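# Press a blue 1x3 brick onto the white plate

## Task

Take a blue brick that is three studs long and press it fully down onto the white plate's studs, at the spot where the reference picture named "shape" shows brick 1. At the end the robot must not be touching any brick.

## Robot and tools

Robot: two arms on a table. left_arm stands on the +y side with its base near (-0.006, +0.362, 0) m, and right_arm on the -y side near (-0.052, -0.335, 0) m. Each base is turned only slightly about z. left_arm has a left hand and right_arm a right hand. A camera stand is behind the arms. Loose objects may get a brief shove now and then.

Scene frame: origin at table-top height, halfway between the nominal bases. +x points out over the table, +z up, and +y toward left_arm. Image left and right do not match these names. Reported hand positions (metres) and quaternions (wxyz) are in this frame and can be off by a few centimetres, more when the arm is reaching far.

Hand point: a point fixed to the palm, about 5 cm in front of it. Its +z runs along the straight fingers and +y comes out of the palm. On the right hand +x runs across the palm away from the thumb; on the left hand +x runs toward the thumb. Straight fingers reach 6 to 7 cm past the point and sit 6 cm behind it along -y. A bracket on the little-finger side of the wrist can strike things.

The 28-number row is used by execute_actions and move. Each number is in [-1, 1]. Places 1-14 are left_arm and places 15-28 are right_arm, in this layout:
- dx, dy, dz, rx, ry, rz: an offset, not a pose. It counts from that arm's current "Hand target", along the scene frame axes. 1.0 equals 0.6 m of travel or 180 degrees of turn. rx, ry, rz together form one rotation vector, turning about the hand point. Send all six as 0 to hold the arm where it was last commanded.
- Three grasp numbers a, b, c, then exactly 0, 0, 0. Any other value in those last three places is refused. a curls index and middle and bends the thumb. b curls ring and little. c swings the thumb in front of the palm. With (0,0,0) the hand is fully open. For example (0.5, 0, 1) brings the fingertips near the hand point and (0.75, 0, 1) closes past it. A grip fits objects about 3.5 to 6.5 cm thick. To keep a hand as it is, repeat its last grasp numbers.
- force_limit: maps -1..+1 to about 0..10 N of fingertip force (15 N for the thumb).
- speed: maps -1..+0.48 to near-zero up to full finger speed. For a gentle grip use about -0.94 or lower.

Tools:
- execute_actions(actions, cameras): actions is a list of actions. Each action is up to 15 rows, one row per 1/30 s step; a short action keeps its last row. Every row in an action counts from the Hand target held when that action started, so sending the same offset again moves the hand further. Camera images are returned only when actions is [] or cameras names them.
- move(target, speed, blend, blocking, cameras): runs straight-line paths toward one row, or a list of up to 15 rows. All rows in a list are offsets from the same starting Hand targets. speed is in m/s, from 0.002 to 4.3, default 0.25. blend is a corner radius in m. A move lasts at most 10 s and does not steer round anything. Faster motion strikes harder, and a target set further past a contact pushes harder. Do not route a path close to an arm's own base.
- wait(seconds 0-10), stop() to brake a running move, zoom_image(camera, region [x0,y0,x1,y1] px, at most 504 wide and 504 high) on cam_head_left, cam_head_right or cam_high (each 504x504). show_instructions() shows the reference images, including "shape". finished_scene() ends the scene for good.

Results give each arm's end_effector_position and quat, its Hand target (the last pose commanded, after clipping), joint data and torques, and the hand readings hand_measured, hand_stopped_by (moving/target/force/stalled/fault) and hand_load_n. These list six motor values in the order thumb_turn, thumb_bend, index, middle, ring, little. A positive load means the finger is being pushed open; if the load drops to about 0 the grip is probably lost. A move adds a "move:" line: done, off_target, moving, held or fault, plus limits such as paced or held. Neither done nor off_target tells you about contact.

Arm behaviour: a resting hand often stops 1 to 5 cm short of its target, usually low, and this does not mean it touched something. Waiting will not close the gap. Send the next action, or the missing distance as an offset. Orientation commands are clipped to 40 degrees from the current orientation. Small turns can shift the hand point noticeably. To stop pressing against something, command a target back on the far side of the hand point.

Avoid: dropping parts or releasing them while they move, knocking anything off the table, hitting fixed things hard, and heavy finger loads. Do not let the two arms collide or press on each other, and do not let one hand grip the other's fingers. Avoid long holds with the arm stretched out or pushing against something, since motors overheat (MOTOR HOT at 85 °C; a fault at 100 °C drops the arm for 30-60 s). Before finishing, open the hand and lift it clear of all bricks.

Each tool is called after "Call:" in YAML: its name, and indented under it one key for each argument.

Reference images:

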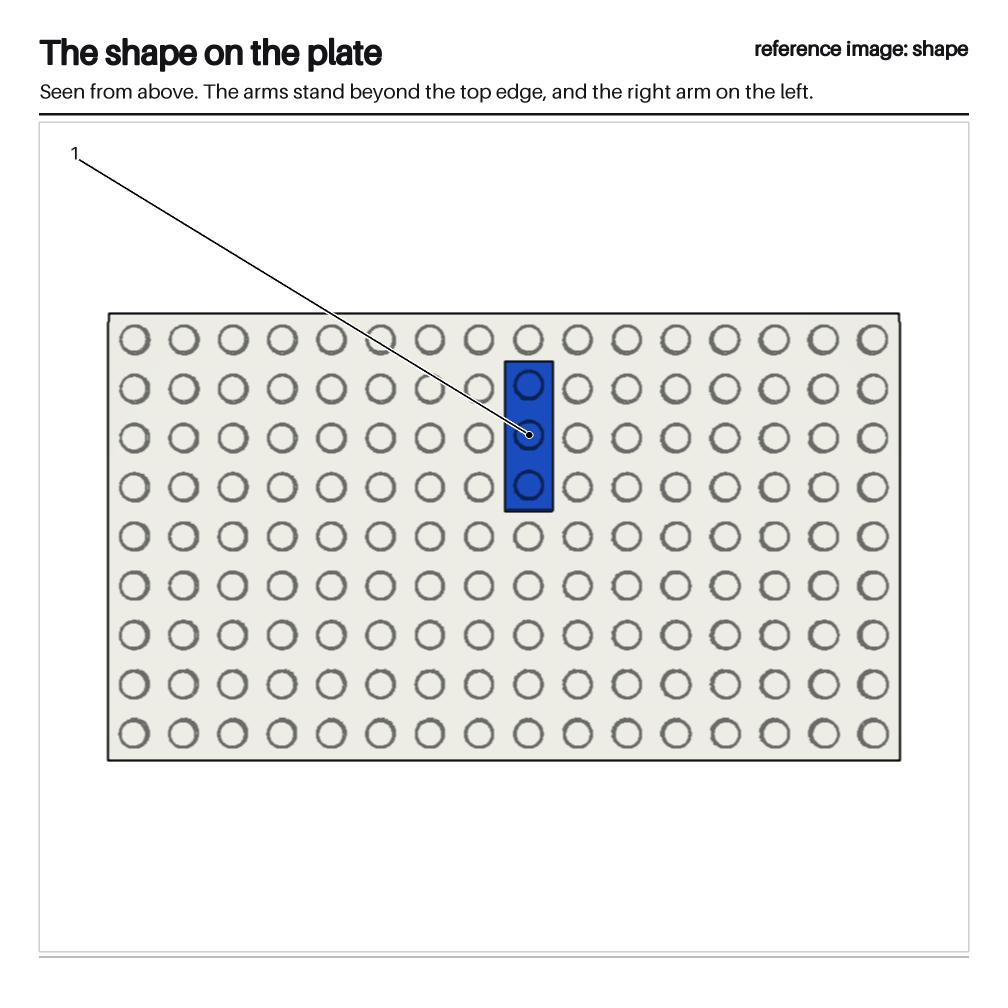

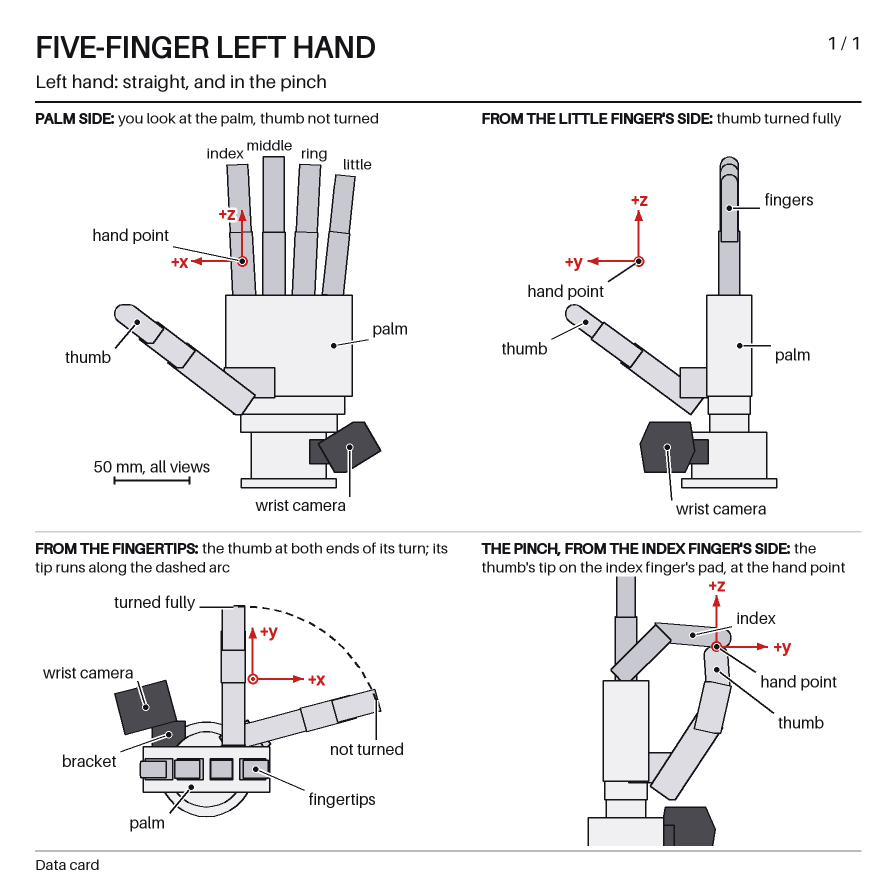

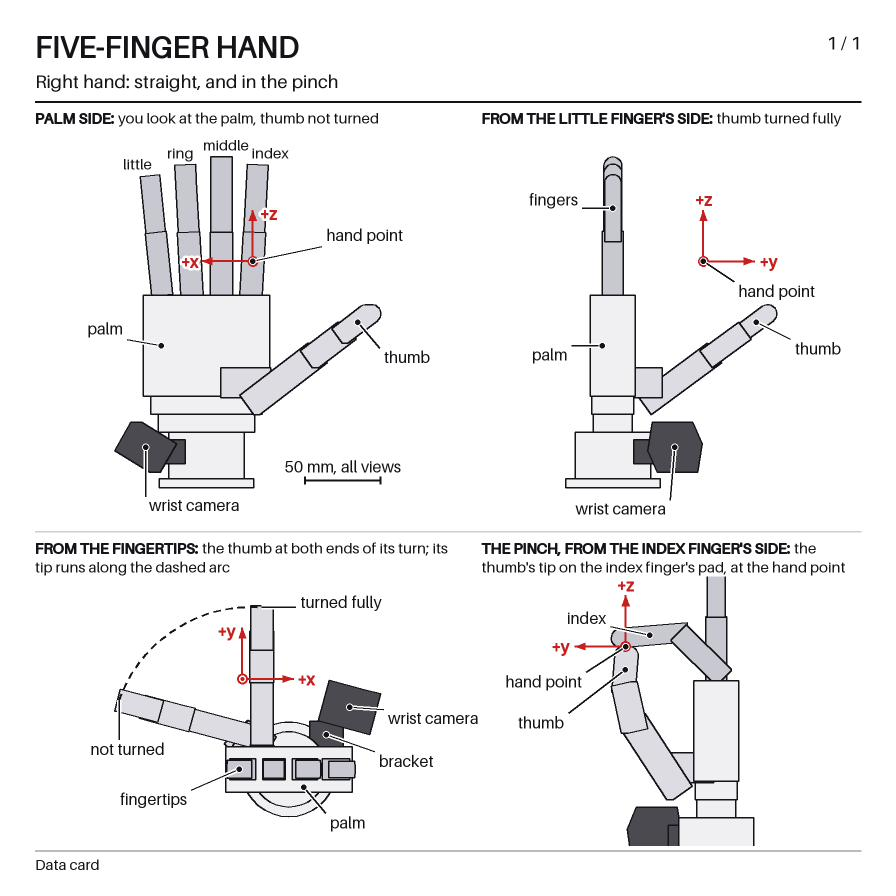

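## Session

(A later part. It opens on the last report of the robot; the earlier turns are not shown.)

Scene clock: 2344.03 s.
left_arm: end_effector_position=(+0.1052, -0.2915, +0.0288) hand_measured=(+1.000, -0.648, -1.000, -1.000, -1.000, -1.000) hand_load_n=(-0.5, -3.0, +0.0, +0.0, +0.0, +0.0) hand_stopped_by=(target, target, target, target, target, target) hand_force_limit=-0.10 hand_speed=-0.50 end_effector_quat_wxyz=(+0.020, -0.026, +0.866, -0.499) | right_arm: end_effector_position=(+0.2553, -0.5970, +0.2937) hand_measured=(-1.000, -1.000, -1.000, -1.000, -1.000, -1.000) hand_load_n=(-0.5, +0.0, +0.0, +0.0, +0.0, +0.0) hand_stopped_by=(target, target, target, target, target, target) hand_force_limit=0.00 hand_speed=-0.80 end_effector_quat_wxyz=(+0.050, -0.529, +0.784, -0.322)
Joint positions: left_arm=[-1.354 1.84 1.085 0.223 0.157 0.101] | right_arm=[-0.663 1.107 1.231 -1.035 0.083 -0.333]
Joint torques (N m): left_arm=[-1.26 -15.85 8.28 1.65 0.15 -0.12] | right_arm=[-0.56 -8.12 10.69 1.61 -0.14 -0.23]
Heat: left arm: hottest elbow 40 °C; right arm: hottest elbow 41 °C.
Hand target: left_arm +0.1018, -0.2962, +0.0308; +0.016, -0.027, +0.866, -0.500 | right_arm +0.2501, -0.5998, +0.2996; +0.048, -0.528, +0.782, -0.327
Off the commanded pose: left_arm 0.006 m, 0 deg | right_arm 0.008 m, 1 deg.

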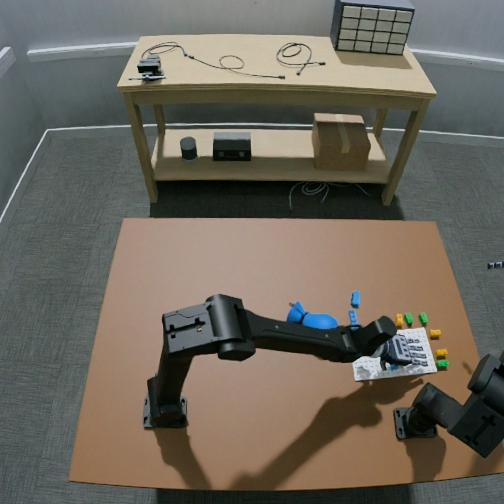

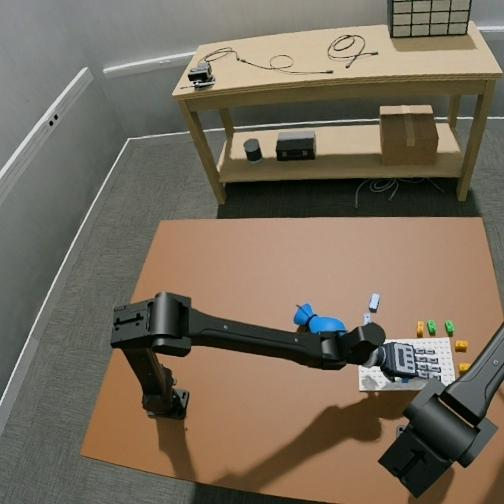

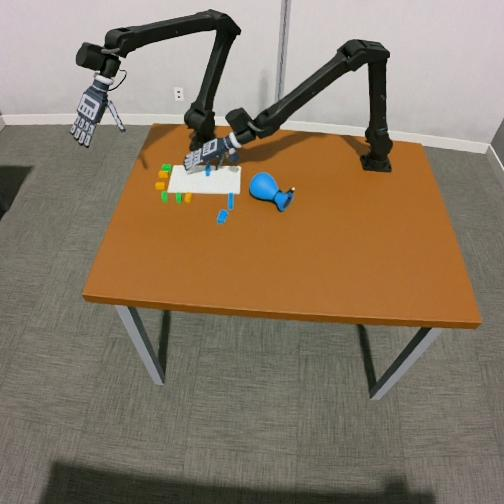

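Call:
move:
  target:
    - [0,0.01,0.05,0,0,0,0,0,1,0,0,0,-0.1,-0.5,0,0,0,0,0,0,0,0,0,0,0,0,0,-0.8]
    - [0,0.15,0.25,0,0,0,0,0,1,0,0,0,-0.1,-0.5,0,0,0,0,0,0,0,0,0,0,0,0,0,-0.8]
  speed: [0.06,0.15]
  blend: [0.01,0]
  cameras: ["all"]

Call:
zoom_image:
  camera: "cam_head_right"
  region: [392, 358, 422, 388]

Call:
zoom_image:
  camera: "cam_head_right"
  region: [396, 374, 414, 392]

Call:
zoom_image:
  camera: "cam_head_left"
  region: [380, 348, 410, 378]

Call:
zoom_image:
  camera: "cam_head_left"
  region: [384, 362, 404, 382]

Call:
zoom_image:
  camera: "cam_high"
  region: [198, 160, 218, 180]

Scene clock: 2353.90 s.
left_arm: end_effector_position=(+0.0959, -0.2109, +0.1799) hand_measured=(+1.000, -0.650, -1.000, -1.000, -1.000, -1.000) hand_load_n=(+0.0, +0.0, +0.0, -0.5, +0.0, -0.5) hand_stopped_by=(target, target, target, target, target, target) hand_force_limit=-0.10 hand_speed=-0.50 end_effector_quat_wxyz=(+0.012, -0.028, +0.864, -0.502) | right_arm: end_effector_position=(+0.2553, -0.5970, +0.2937) hand_measured=(-1.000, -1.000, -1.000, -1.000, -1.000, -1.000) hand_load_n=(+0.0, +0.0, +0.0, +0.0, +0.0, +0.0) hand_stopped_by=(target, target, target, target, target, target) hand_force_limit=0.00 hand_speed=-0.80 end_effector_quat_wxyz=(+0.050, -0.529, +0.784, -0.322)
Joint positions: left_arm=[-1.322 1.426 1.024 -0.127 0.198 0.106] | right_arm=[-0.663 1.107 1.231 -1.035 0.083 -0.333]
Joint torques (N m): left_arm=[0.26 -12.28 8.62 1.48 0.2 0.03] | right_arm=[-0.79 -8.23 10.69 1.57 -0.17 -0.24]
Heat: left arm: hottest elbow 40 °C; right arm: hottest elbow 41 °C.
Hand target: left_arm +0.1018, -0.2062, +0.1807; +0.016, -0.027, +0.866, -0.500 | right_arm +0.2501, -0.5998, +0.2996; +0.048, -0.528, +0.782, -0.327
Off the commanded pose: left_arm 0.008 m, 1 deg | right_arm 0.008 m, 1 deg.
move: done

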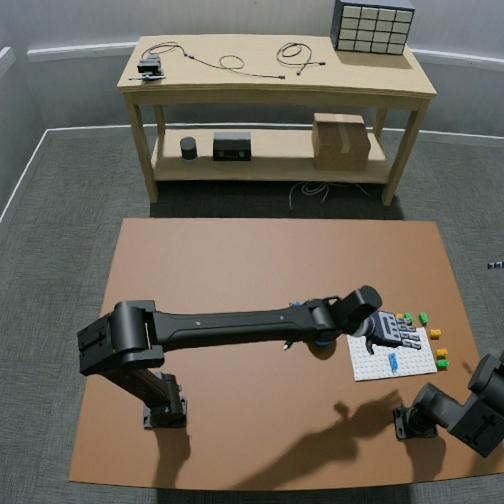

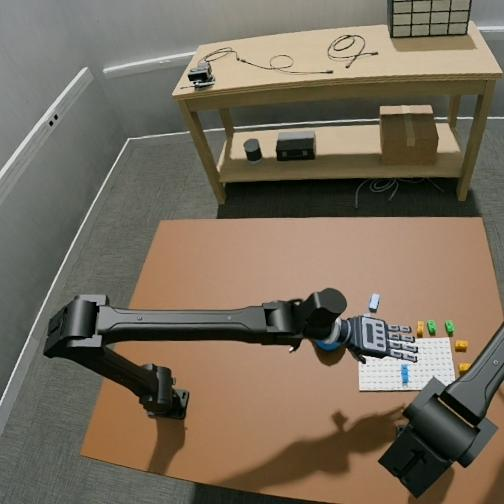

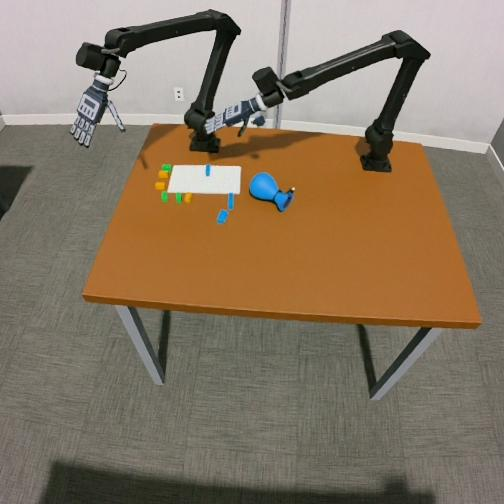

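Scaled by 16.800.

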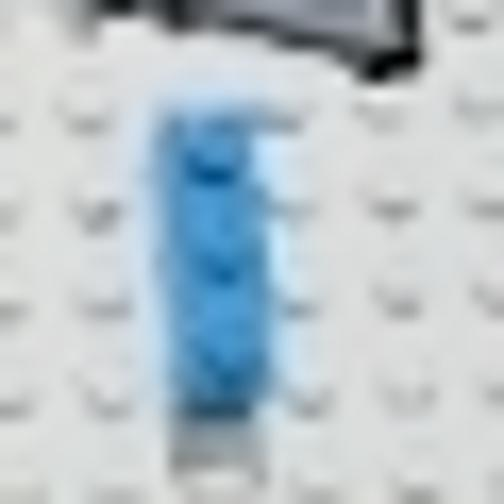

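Scaled by 28.000.

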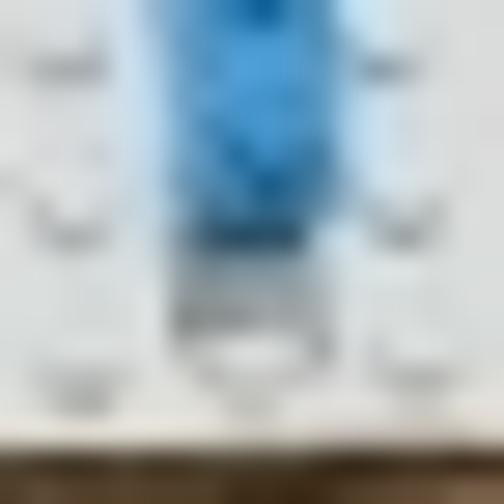

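Scaled by 16.800.

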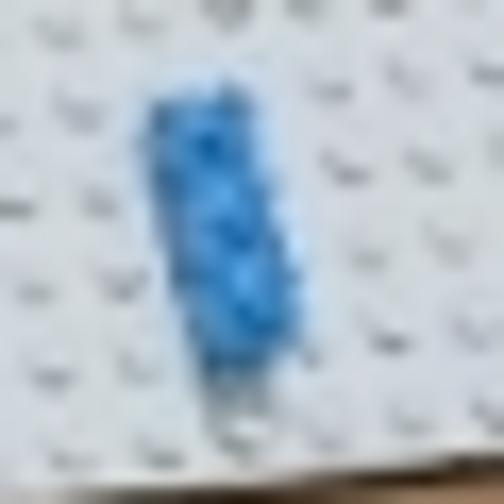

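Scaled by 25.200.

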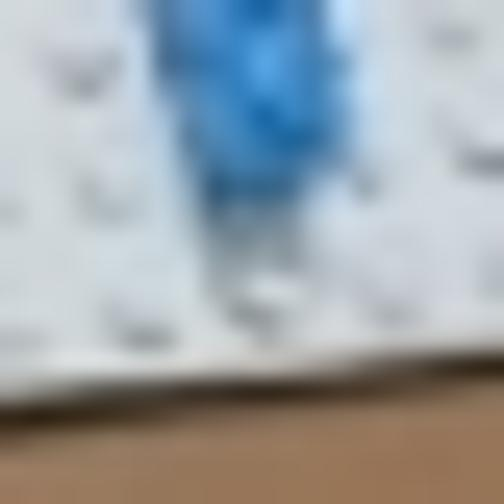

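Scaled by 25.200.

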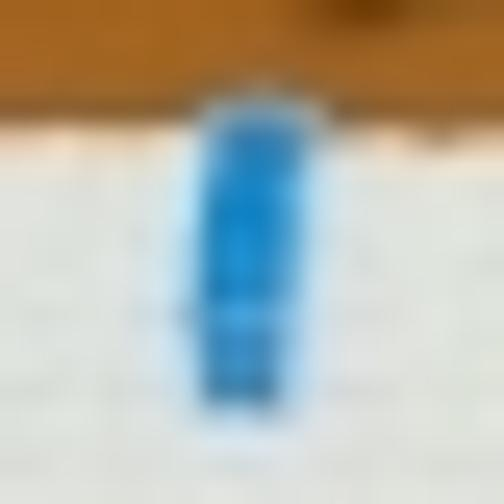

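Call:
move:
  target: [0.0333,-0.1317,-0.1667,0,0,0,1,1,0,0,0,0,-0.1,-0.2,0,0,0,0,0,0,0,0,0,0,0,0,0,-0.8]
  speed: 0.1
  cameras: ["all"]

Scene clock: 2454.03 s.
left_arm: end_effector_position=(+0.1099, -0.2580, +0.0594) hand_measured=(-1.000, -0.550, +0.800, +1.000, +1.000, +0.900) hand_load_n=(-0.5, +0.0, +0.5, +0.0, +0.0, +0.0) hand_stopped_by=(target, target, target, target, target, target) hand_force_limit=-0.10 hand_speed=-0.20 end_effector_quat_wxyz=(+0.005, -0.032, +0.880, -0.473) | right_arm: end_effector_position=(+0.2553, -0.5970, +0.2937) hand_measured=(-1.000, -1.000, -1.000, -1.000, -1.000, -1.000) hand_load_n=(+0.0, +0.0, +0.0, +0.0, +0.0, +0.0) hand_stopped_by=(target, target, target, target, target, target) hand_force_limit=0.00 hand_speed=-0.80 end_effector_quat_wxyz=(+0.050, -0.529, +0.784, -0.322)
Joint positions: left_arm=[-1.322 1.727 1.061 0.068 0.197 0.107] | right_arm=[-0.663 1.107 1.231 -1.035 0.083 -0.333]
Joint torques (N m): left_arm=[-0.26 -13.86 11.63 2.86 0.03 0] | right_arm=[-0.56 -8.06 10.55 1.63 -0.17 -0.24]
Heat: left arm: hottest elbow 41 °C; right arm: hottest elbow 41 °C.
Hand target: left_arm +0.1217, -0.2853, +0.0808; +0.016, -0.027, +0.866, -0.500 | right_arm +0.2501, -0.5998, +0.2996; +0.048, -0.528, +0.782, -0.327
Off the commanded pose: left_arm 0.037 m, 4 deg | right_arm 0.008 m, 1 deg.
move: off_target (left_arm)

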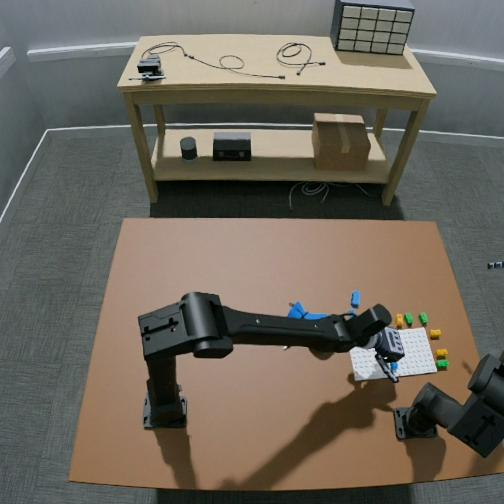

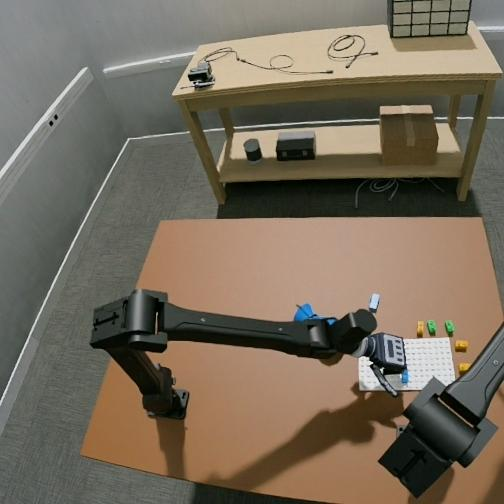

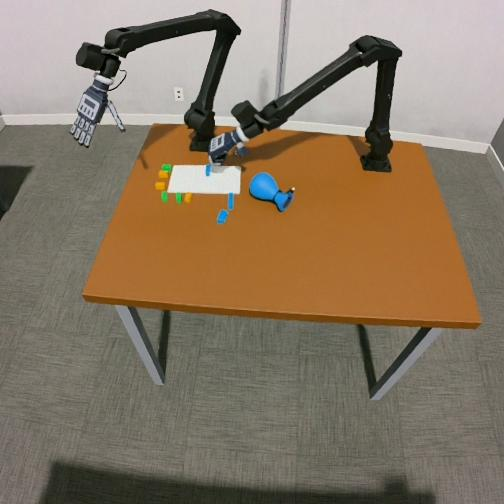

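Call:
move:
  target: [0.008,-0.0367,0.0,0,0,0,1,1,0,0,0,0,-0.1,-0.2,0,0,0,0,0,0,0,0,0,0,0,0,0,-0.8]
  speed: 0.06
  cameras: ["all"]

Call:
zoom_image:
  camera: "cam_head_left"
  region: [368, 340, 424, 396]

Call:
zoom_image:
  camera: "cam_head_right"
  region: [376, 346, 432, 402]

Call:
zoom_image:
  camera: "cam_high"
  region: [180, 140, 236, 196]

Scene clock: 2461.07 s.
left_arm: end_effector_position=(+0.1178, -0.2836, +0.0624) hand_measured=(-1.000, -0.550, +0.800, +1.000, +1.000, +0.900) hand_load_n=(+0.0, +0.0, +0.0, +0.0, +0.0, +0.5) hand_stopped_by=(target, target, target, target, target, target) hand_force_limit=-0.10 hand_speed=-0.20 end_effector_quat_wxyz=(+0.008, -0.031, +0.876, -0.482) | right_arm: end_effector_position=(+0.2553, -0.5970, +0.2937) hand_measured=(-1.000, -1.000, -1.000, -1.000, -1.000, -1.000) hand_load_n=(+0.0, +0.0, +0.0, +0.0, +0.0, +0.0) hand_stopped_by=(target, target, target, target, target, target) hand_force_limit=0.00 hand_speed=-0.80 end_effector_quat_wxyz=(+0.050, -0.529, +0.784, -0.322)
Joint positions: left_arm=[-1.322 1.777 1.131 0.068 0.194 0.107] | right_arm=[-0.663 1.107 1.231 -1.035 0.083 -0.333]
Joint torques (N m): left_arm=[-0.62 -14.74 11.89 1.96 0.03 -0.01] | right_arm=[-0.56 -8.23 10.58 1.62 -0.13 -0.24]
Heat: left arm: hottest elbow 42 °C; right arm: hottest elbow 41 °C.
Hand target: left_arm +0.1265, -0.3073, +0.0807; +0.016, -0.027, +0.866, -0.500 | right_arm +0.2501, -0.5998, +0.2996; +0.048, -0.528, +0.782, -0.327
Off the commanded pose: left_arm 0.031 m, 3 deg | right_arm 0.008 m, 1 deg.
move: off_target (left_arm)

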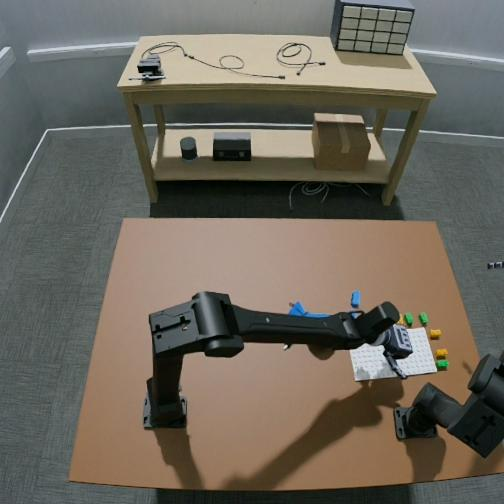

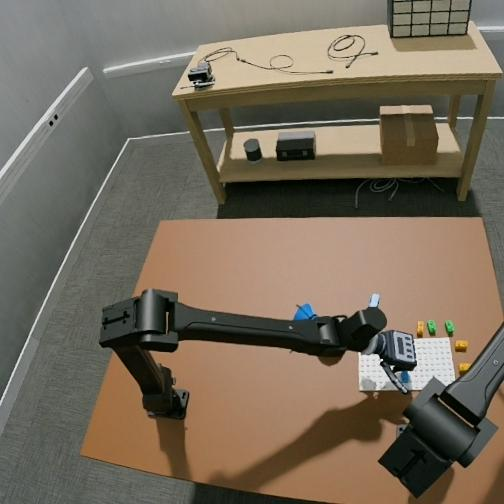

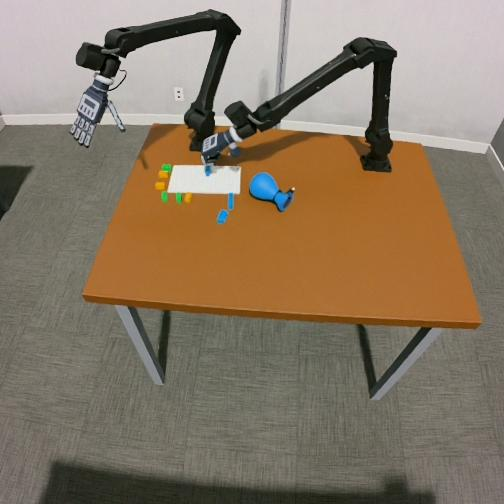

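Scaled by 9.000.

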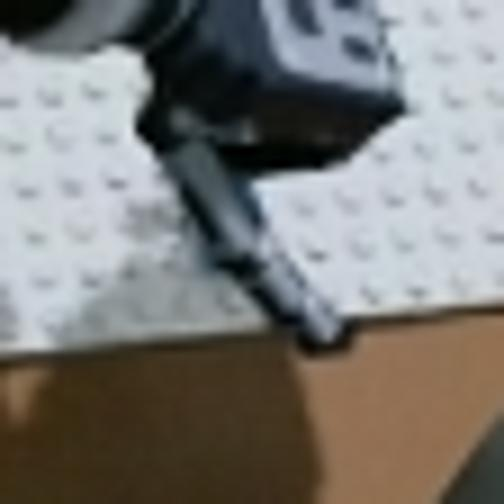

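Scaled by 9.000.

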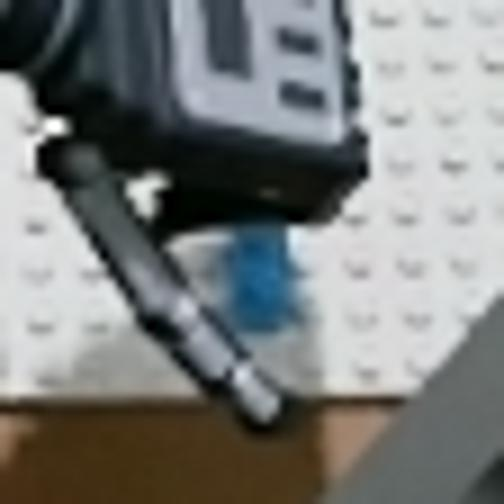

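Scaled by 9.000.

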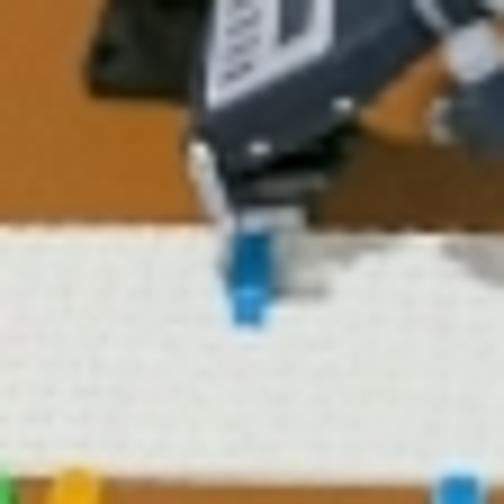

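Call:
move:
  target: [0.0,0.0333,-0.0333,0,0,0,1,1,0,0,0,0,-0.1,-0.2,0,0,0,0,0,0,0,0,0,0,0,0,0,-0.8]
  speed: 0.06

Scene clock: 2469.20 s.
left_arm: end_effector_position=(+0.1178, -0.2861, +0.0639) hand_measured=(-1.000, -0.550, +0.800, +1.000, +1.000, +0.900) hand_load_n=(+0.0, +0.0, +0.0, +0.0, +0.0, +0.0) hand_stopped_by=(target, target, target, target, target, target) hand_force_limit=-0.10 hand_speed=-0.20 end_effector_quat_wxyz=(+0.010, -0.028, +0.868, -0.495) | right_arm: end_effector_position=(+0.2553, -0.5970, +0.2937) hand_measured=(-1.000, -1.000, -1.000, -1.000, -1.000, -1.000) hand_load_n=(+0.0, +0.0, +0.0, +0.0, +0.0, -0.5) hand_stopped_by=(target, target, target, target, target, target) hand_force_limit=0.00 hand_speed=-0.80 end_effector_quat_wxyz=(+0.050, -0.529, +0.784, -0.322)
Joint positions: left_arm=[-1.322 1.777 1.117 0.114 0.198 0.107] | right_arm=[-0.663 1.107 1.231 -1.035 0.083 -0.333]
Joint torques (N m): left_arm=[0.32 -15.03 7.61 2.95 0.2 0.03] | right_arm=[-0.85 -7.88 10.71 1.58 -0.12 -0.22]
Heat: left arm: hottest elbow 44 °C; right arm: hottest elbow 41 °C.
Hand target: left_arm +0.1265, -0.2873, +0.0607; +0.016, -0.027, +0.866, -0.500 | right_arm +0.2501, -0.5998, +0.2996; +0.048, -0.528, +0.782, -0.327
Off the commanded pose: left_arm 0.009 m, 1 deg | right_arm 0.008 m, 1 deg.
move: done

Call:
move:
  target: [-0.003,0.0093,-0.0483,0,0,0,1,1,0,0,0,0,-0.1,-0.2,0,0,0,0,0,0,0,0,0,0,0,0,0,-0.8]
  speed: 0.06
  cameras: ["all"]

Call:
zoom_image:
  camera: "cam_high"
  region: [180, 140, 236, 196]

Call:
zoom_image:
  camera: "cam_head_right"
  region: [376, 346, 432, 402]

Scene clock: 2474.03 s.
left_arm: end_effector_position=(+0.1161, -0.2803, +0.0349) hand_measured=(-1.000, -0.550, +0.800, +1.000, +1.000, +0.900) hand_load_n=(-0.5, +0.0, +0.0, +0.0, +0.0, +0.0) hand_stopped_by=(target, target, target, target, target, target) hand_force_limit=-0.10 hand_speed=-0.20 end_effector_quat_wxyz=(+0.010, -0.028, +0.868, -0.495) | right_arm: end_effector_position=(+0.2553, -0.5970, +0.2937) hand_measured=(-1.000, -1.000, -1.000, -1.000, -1.000, -1.000) hand_load_n=(+0.0, +0.0, +0.0, +0.0, +0.0, +0.0) hand_stopped_by=(target, target, target, target, target, target) hand_force_limit=0.00 hand_speed=-0.80 end_effector_quat_wxyz=(+0.050, -0.529, +0.784, -0.322)
Joint positions: left_arm=[-1.322 1.815 1.076 0.193 0.198 0.107] | right_arm=[-0.663 1.107 1.231 -1.035 0.083 -0.333]
Joint torques (N m): left_arm=[0.32 -15.03 7.32 2.89 0.2 0.03] | right_arm=[-0.09 -7.94 10.55 1.77 -0.13 -0.23]
Heat: left arm: hottest elbow 44 °C; right arm: hottest elbow 41 °C.
Hand target: left_arm +0.1247, -0.2817, +0.0319; +0.016, -0.027, +0.865, -0.500 | right_arm +0.2501, -0.5998, +0.2996; +0.048, -0.528, +0.782, -0.327
Off the commanded pose: left_arm 0.009 m, 1 deg | right_arm 0.008 m, 1 deg.
move: done

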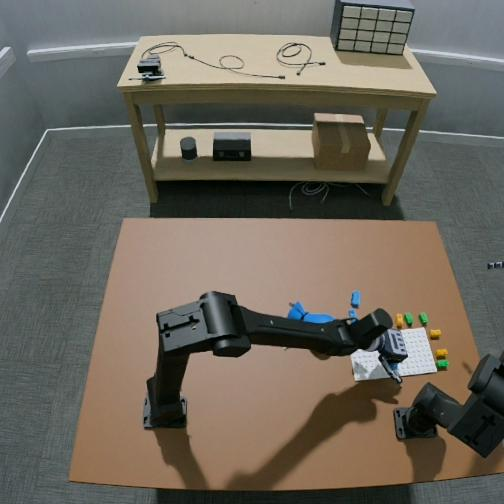

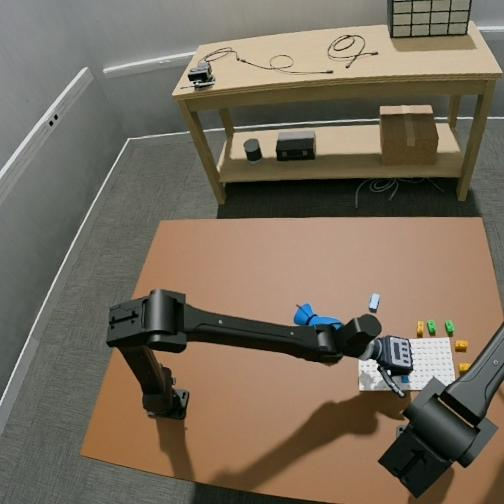

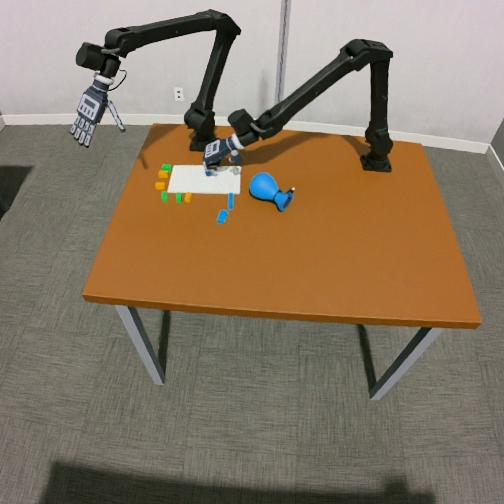

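Scaled by 9.000.

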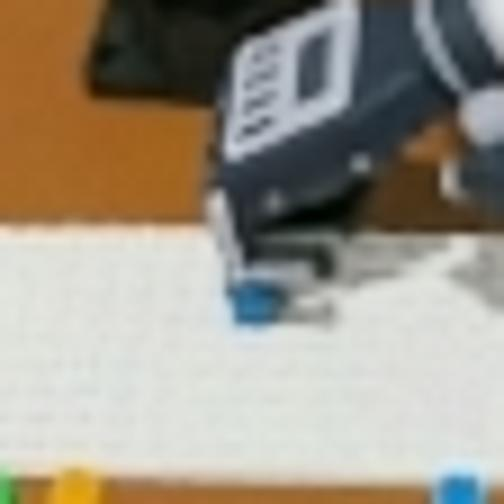

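Scaled by 9.000.

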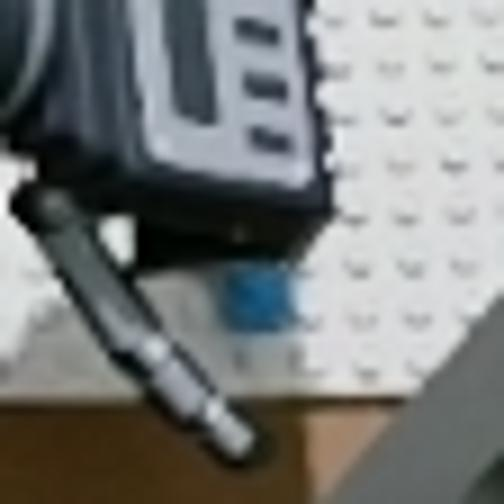

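Call:
move:
  target: [0,0.0033,-0.03,0,0,0,1,1,0,0,0,0,-0.1,-0.2,0,0,0,0,0,0,0,0,0,0,0,0,0,-0.8]
  speed: 0.03

Scene clock: 2481.33 s.
left_arm: end_effector_position=(+0.1162, -0.2794, +0.0189) hand_measured=(-1.000, -0.550, +0.800, +1.000, +1.000, +0.900) hand_load_n=(-0.5, +0.0, +0.0, +0.0, +0.0, +0.0) hand_stopped_by=(target, target, target, target, target, target) hand_force_limit=-0.10 hand_speed=-0.20 end_effector_quat_wxyz=(+0.010, -0.028, +0.868, -0.496) | right_arm: end_effector_position=(+0.2553, -0.5970, +0.2937) hand_measured=(-1.000, -1.000, -1.000, -1.000, -1.000, -1.000) hand_load_n=(-0.5, +0.0, +0.0, +0.0, +0.0, +0.0) hand_stopped_by=(target, target, target, target, target, target) hand_force_limit=0.00 hand_speed=-0.80 end_effector_quat_wxyz=(+0.050, -0.529, +0.784, -0.322)
Joint positions: left_arm=[-1.321 1.844 1.061 0.24 0.199 0.108] | right_arm=[-0.663 1.107 1.231 -1.035 0.083 -0.333]
Joint torques (N m): left_arm=[0.38 -14.92 6.99 2.96 0.2 0.03] | right_arm=[-1.03 -8.29 10.58 1.7 -0.12 -0.23]
Heat: left arm: hottest elbow 43 °C; right arm: hottest elbow 41 °C.
Hand target: left_arm +0.1248, -0.2797, +0.0139; +0.016, -0.027, +0.865, -0.500 | right_arm +0.2501, -0.5998, +0.2996; +0.048, -0.528, +0.782, -0.327
Off the commanded pose: left_arm 0.010 m, 1 deg | right_arm 0.008 m, 1 deg.
move: done

Call:
move:
  target: [0,0,-0.0167,0,0,0,1,1,0,0,0,0,-0.1,-0.2,0,0,0,0,0,0,0,0,0,0,0,0,0,-0.8]
  speed: 0.03

Scene clock: 2484.23 s.
left_arm: end_effector_position=(+0.1164, -0.2799, +0.0099) hand_measured=(-1.000, -0.550, +0.800, +1.000, +1.000, +0.900) hand_load_n=(+0.0, +0.0, +0.0, +0.0, +0.0, +0.0) hand_stopped_by=(target, target, target, target, target, target) hand_force_limit=-0.10 hand_speed=-0.20 end_effector_quat_wxyz=(+0.011, -0.028, +0.867, -0.497) | right_arm: end_effector_position=(+0.2553, -0.5970, +0.2937) hand_measured=(-1.000, -1.000, -1.000, -1.000, -1.000, -1.000) hand_load_n=(+0.0, +0.0, +0.0, +0.0, +0.0, +0.0) hand_stopped_by=(target, target, target, target, target, target) hand_force_limit=0.00 hand_speed=-0.80 end_effector_quat_wxyz=(+0.050, -0.529, +0.784, -0.322)
Joint positions: left_arm=[-1.321 1.863 1.056 0.265 0.199 0.108] | right_arm=[-0.663 1.107 1.231 -1.035 0.083 -0.333]
Joint torques (N m): left_arm=[0.38 -15.15 6.83 2.92 0.19 0.04] | right_arm=[-0.21 -8.18 10.63 1.78 -0.16 -0.23]
Heat: left arm: hottest elbow 43 °C; right arm: hottest elbow 41 °C.
Hand target: left_arm +0.1249, -0.2797, +0.0037; +0.016, -0.027, +0.866, -0.500 | right_arm +0.2501, -0.5998, +0.2996; +0.048, -0.528, +0.782, -0.327
Off the commanded pose: left_arm 0.010 m, 1 deg | right_arm 0.008 m, 1 deg.
move: done

Call:
wait:
  seconds: 0
  cameras: ["all"]

Call:
zoom_image:
  camera: "cam_high"
  region: [192, 152, 224, 184]

Call:
zoom_image:
  camera: "cam_head_right"
  region: [380, 352, 428, 400]

Call:
zoom_image:
  camera: "cam_head_left"
  region: [370, 342, 418, 390]

Scene clock: 2487.97 s.
left_arm: end_effector_position=(+0.1164, -0.2799, +0.0099) hand_measured=(-1.000, -0.550, +0.800, +1.000, +1.000, +0.900) hand_load_n=(+0.0, +0.0, +0.0, +0.0, +0.0, +0.0) hand_stopped_by=(target, target, target, target, target, target) hand_force_limit=-0.10 hand_speed=-0.20 end_effector_quat_wxyz=(+0.011, -0.028, +0.867, -0.497) | right_arm: end_effector_position=(+0.2553, -0.5970, +0.2937) hand_measured=(-1.000, -1.000, -1.000, -1.000, -1.000, -1.000) hand_load_n=(+0.0, +0.0, +0.0, +0.0, +0.0, +0.0) hand_stopped_by=(target, target, target, target, target, target) hand_force_limit=0.00 hand_speed=-0.80 end_effector_quat_wxyz=(+0.050, -0.529, +0.784, -0.322)
Joint positions: left_arm=[-1.321 1.863 1.056 0.265 0.199 0.108] | right_arm=[-0.663 1.107 1.231 -1.035 0.083 -0.333]
Joint torques (N m): left_arm=[0.38 -14.92 6.83 2.92 0.19 0.03] | right_arm=[-0.73 -8.53 10.74 1.72 -0.14 -0.25]
Heat: left arm: hottest elbow 43 °C; right arm: hottest elbow 41 °C.
Hand target: left_arm +0.1249, -0.2797, +0.0037; +0.016, -0.027, +0.866, -0.500 | right_arm +0.2501, -0.5998, +0.2996; +0.048, -0.528, +0.782, -0.327
Off the commanded pose: left_arm 0.010 m, 1 deg | right_arm 0.008 m, 1 deg.

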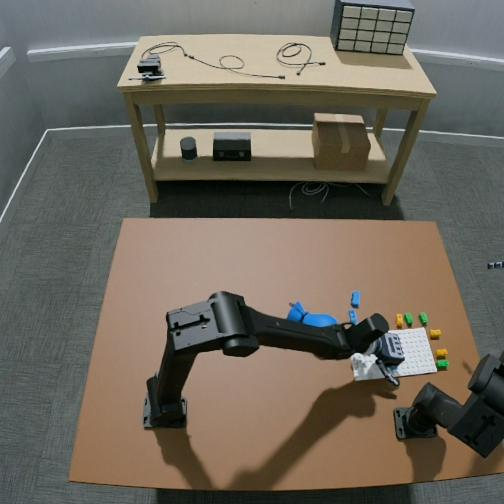

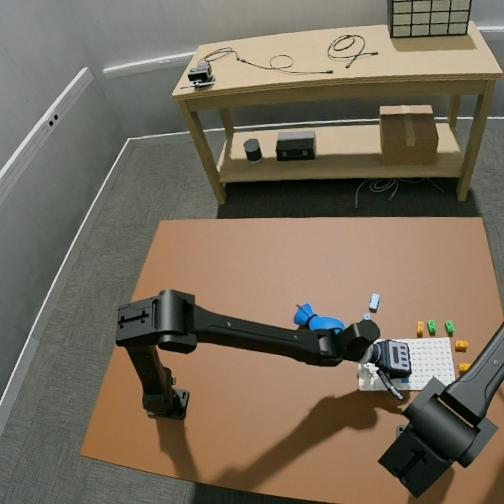

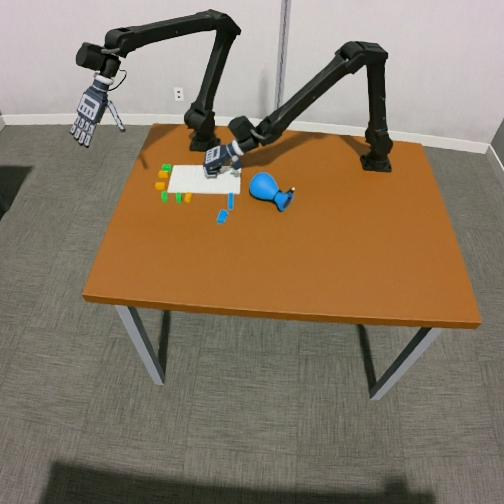

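Scaled by 15.750.

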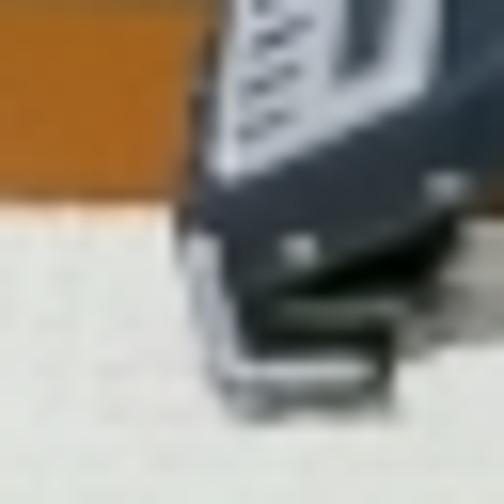

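Scaled by 10.500.

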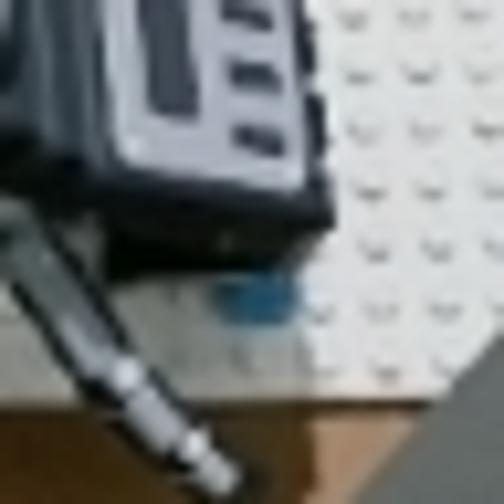

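Scaled by 10.500.

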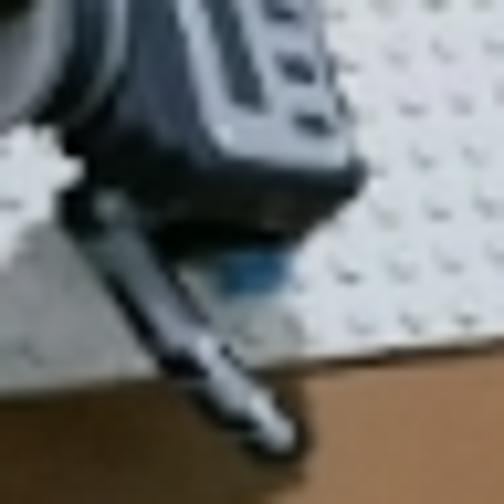

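Call:
move:
  target: [0,0,-0.0133,0,0,0,1,1,0,0,0,0,-0.1,-0.2,0,0,0,0,0,0,0,0,0,0,0,0,0,-0.8]
  speed: 0.03

Scene clock: 2498.20 s.
left_arm: end_effector_position=(+0.1171, -0.2833, +0.0099) hand_measured=(-1.000, -0.550, +0.800, +1.000, +1.000, +0.900) hand_load_n=(+0.0, +0.0, -0.5, +0.5, +0.0, +0.0) hand_stopped_by=(target, target, target, target, target, target) hand_force_limit=-0.10 hand_speed=-0.20 end_effector_quat_wxyz=(+0.012, -0.026, +0.863, -0.504) | right_arm: end_effector_position=(+0.2553, -0.5970, +0.2937) hand_measured=(-1.000, -1.000, -1.000, -1.000, -1.000, -1.000) hand_load_n=(+0.0, +0.0, +0.0, +0.0, +0.0, +0.0) hand_stopped_by=(target, target, target, target, target, target) hand_force_limit=0.00 hand_speed=-0.80 end_effector_quat_wxyz=(+0.050, -0.529, +0.784, -0.322)
Joint positions: left_arm=[-1.321 1.87 1.056 0.288 0.2 0.108] | right_arm=[-0.663 1.107 1.231 -1.035 0.083 -0.333]
Joint torques (N m): left_arm=[0.38 -14.21 6.53 2.78 0.16 0.03] | right_arm=[-0.67 -8.12 10.69 1.66 -0.16 -0.26]
Heat: left arm: hottest elbow 41 °C; right arm: hottest elbow 41 °C.
Hand target: left_arm +0.1249, -0.2797, -0.0042; +0.016, -0.027, +0.866, -0.500 | right_arm +0.2501, -0.5998, +0.2996; +0.048, -0.528, +0.782, -0.327
Off the commanded pose: left_arm 0.016 m, 1 deg | right_arm 0.008 m, 1 deg.
move: off_target (left_arm)

Call:
move:
  target: [0,-0.002,-0.0417,0.02,0,0,1,1,0,0,0,0,-0.1,-0.2,0,0,0,0,0,0,0,0,0,0,0,0,0,-0.8]
  speed: 0.04

Scene clock: 2504.67 s.
left_arm: end_effector_position=(+0.1173, -0.2829, +0.0079) hand_measured=(-1.000, -0.550, +0.800, +1.000, +1.000, +0.900) hand_load_n=(+0.0, +0.0, -3.5, +0.0, +0.0, +0.0) hand_stopped_by=(target, target, target, target, target, target) hand_force_limit=-0.10 hand_speed=-0.20 end_effector_quat_wxyz=(+0.012, -0.027, +0.864, -0.503) | right_arm: end_effector_position=(+0.2553, -0.5970, +0.2937) hand_measured=(-1.000, -1.000, -1.000, -1.000, -1.000, -1.000) hand_load_n=(+0.0, +0.0, +0.0, +0.0, +0.0, +0.0) hand_stopped_by=(target, target, target, target, target, target) hand_force_limit=0.00 hand_speed=-0.80 end_effector_quat_wxyz=(+0.050, -0.529, +0.784, -0.322)
Joint positions: left_arm=[-1.321 1.873 1.056 0.288 0.199 0.108] | right_arm=[-0.663 1.107 1.231 -1.035 0.083 -0.333]
Joint torques (N m): left_arm=[-0.09 -10.75 8.61 0.7 -0.29 0.14] | right_arm=[-0.44 -8.35 10.55 1.62 -0.13 -0.24]
Heat: left arm: hottest elbow 41 °C; right arm: hottest elbow 41 °C.
Hand target: left_arm +0.1249, -0.2809, -0.0291; +0.017, -0.026, +0.881, -0.473 | right_arm +0.2501, -0.5998, +0.2996; +0.048, -0.528, +0.782, -0.327
Off the commanded pose: left_arm 0.038 m, 4 deg | right_arm 0.008 m, 1 deg.
move: off_target (left_arm)

Call:
move:
  target: [0,-0.003,-0.0417,0.015,0,0,1,1,0,0,0,0,-0.1,-0.2,0,0,0,0,0,0,0,0,0,0,0,0,0,-0.8]
  speed: 0.04

Scene clock: 2508.67 s.
left_arm: end_effector_position=(+0.1218, -0.2940, +0.0088) hand_measured=(-1.000, -0.550, +0.800, +1.000, +1.000, +0.900) hand_load_n=(-0.5, +0.0, -9.5, +0.0, +0.0, +0.0) hand_stopped_by=(target, target, target, target, target, target) hand_force_limit=-0.10 hand_speed=-0.20 end_effector_quat_wxyz=(+0.015, -0.028, +0.864, -0.502) | right_arm: end_effector_position=(+0.2553, -0.5970, +0.2937) hand_measured=(-1.000, -1.000, -1.000, -1.000, -1.000, -1.000) hand_load_n=(+0.0, +0.0, +0.0, +0.0, +0.0, +0.0) hand_stopped_by=(target, target, target, target, target, target) hand_force_limit=0.00 hand_speed=-0.80 end_effector_quat_wxyz=(+0.050, -0.529, +0.784, -0.322)
Joint positions: left_arm=[-1.321 1.893 1.094 0.27 0.192 0.108] | right_arm=[-0.663 1.107 1.231 -1.035 0.083 -0.333]
Joint torques (N m): left_arm=[-0.56 -9.11 7.57 0.39 -0.42 0.22] | right_arm=[-0.79 -8.23 10.74 1.69 -0.1 -0.23]
Heat: left arm: hottest elbow 41 °C; right arm: hottest elbow 41 °C.
Hand target: left_arm +0.1248, -0.2826, -0.0542; +0.017, -0.026, +0.892, -0.452 | right_arm +0.2501, -0.5998, +0.2996; +0.048, -0.528, +0.782, -0.327
Off the commanded pose: left_arm 0.064 m, 7 deg | right_arm 0.008 m, 1 deg.
move: off_target (left_arm)

Call:
move:
  target:
    - [0,0.02,0.1,-0.03,0,0,1,1,0,0,0,0,-0.1,-0.2,0,0,0,0,0,0,0,0,0,0,0,0,0,-0.8]
    - [0,0.14,0.35,-0.035,0,0,1,1,0,0,0,0,-0.1,-0.2,0,0,0,0,0,0,0,0,0,0,0,0,0,-0.8]
  speed: [0.08,0.15]
  blend: [0.01,0]
  cameras: ["all"]

Call:
zoom_image:
  camera: "cam_head_right"
  region: [392, 358, 422, 388]

Call:
zoom_image:
  camera: "cam_head_right"
  region: [396, 374, 414, 392]

Call:
zoom_image:
  camera: "cam_head_left"
  region: [380, 348, 410, 378]

Call:
zoom_image:
  camera: "cam_high"
  region: [198, 160, 218, 180]

Scene clock: 2518.80 s.
left_arm: end_effector_position=(+0.1186, -0.2021, +0.1526) hand_measured=(-1.000, -0.550, +0.800, +1.000, +1.000, +0.900) hand_load_n=(+0.0, +0.0, +0.0, +0.0, +0.0, +0.0) hand_stopped_by=(target, target, target, target, target, target) hand_force_limit=-0.10 hand_speed=-0.20 end_effector_quat_wxyz=(+0.011, -0.028, +0.865, -0.501) | right_arm: end_effector_position=(+0.2553, -0.5970, +0.2937) hand_measured=(-1.000, -1.000, -1.000, -1.000, -1.000, -1.000) hand_load_n=(+0.0, +0.0, +0.0, +0.0, +0.0, +0.0) hand_stopped_by=(target, target, target, target, target, target) hand_force_limit=0.00 hand_speed=-0.80 end_effector_quat_wxyz=(+0.050, -0.529, +0.784, -0.322)
Joint positions: left_arm=[-1.268 1.456 0.98 -0.063 0.244 0.135] | right_arm=[-0.663 1.107 1.231 -1.035 0.083 -0.333]
Joint torques (N m): left_arm=[0.32 -12.57 8.64 1.47 0.22 0.06] | right_arm=[-0.44 -7.71 10.55 1.76 -0.13 -0.24]
Heat: left arm: hottest elbow 41 °C; right arm: hottest elbow 41 °C.
Hand target: left_arm +0.1248, -0.1986, +0.1558; +0.016, -0.027, +0.866, -0.500 | right_arm +0.2501, -0.5998, +0.2996; +0.048, -0.528, +0.782, -0.327
Off the commanded pose: left_arm 0.008 m, 1 deg | right_arm 0.008 m, 1 deg.
move: done

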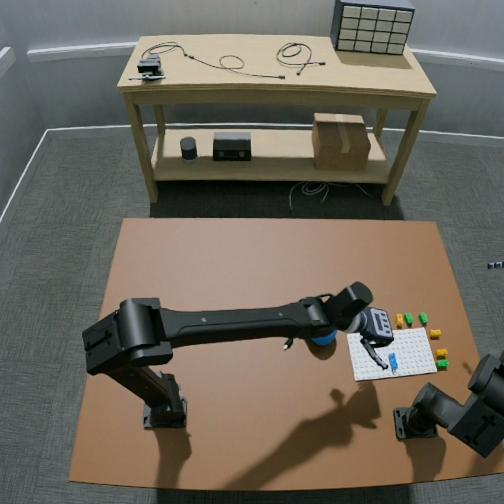

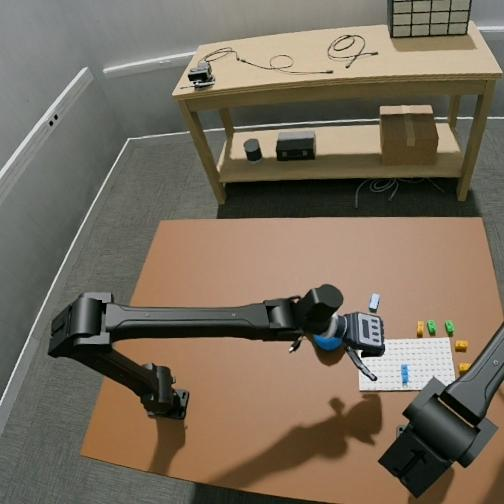

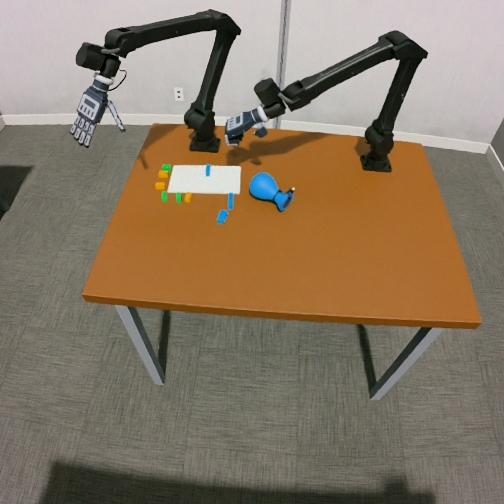

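Scaled by 16.800.

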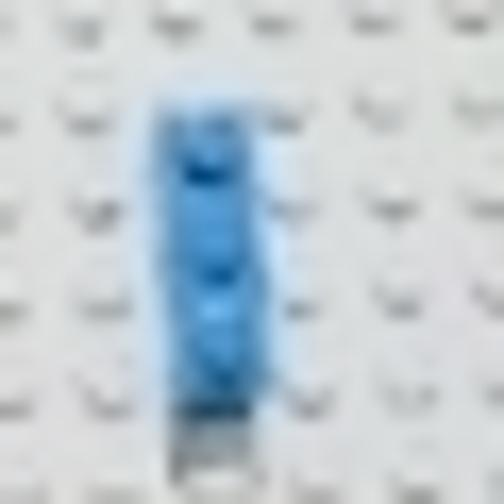

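Scaled by 28.000.

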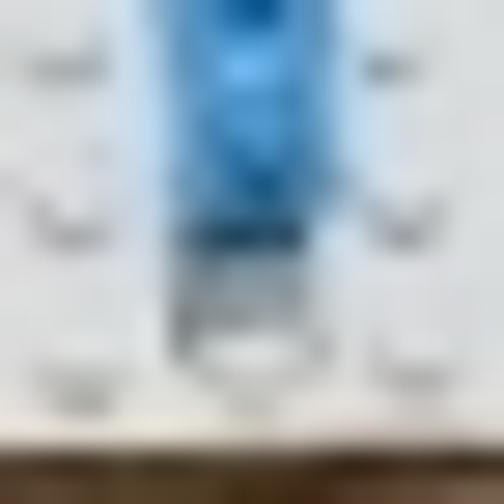

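Scaled by 16.800.

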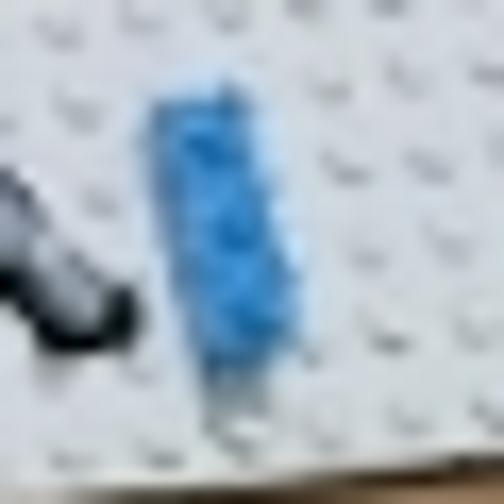

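Scaled by 25.200.

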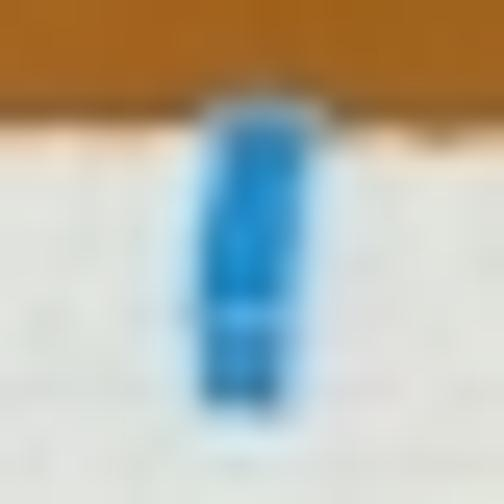

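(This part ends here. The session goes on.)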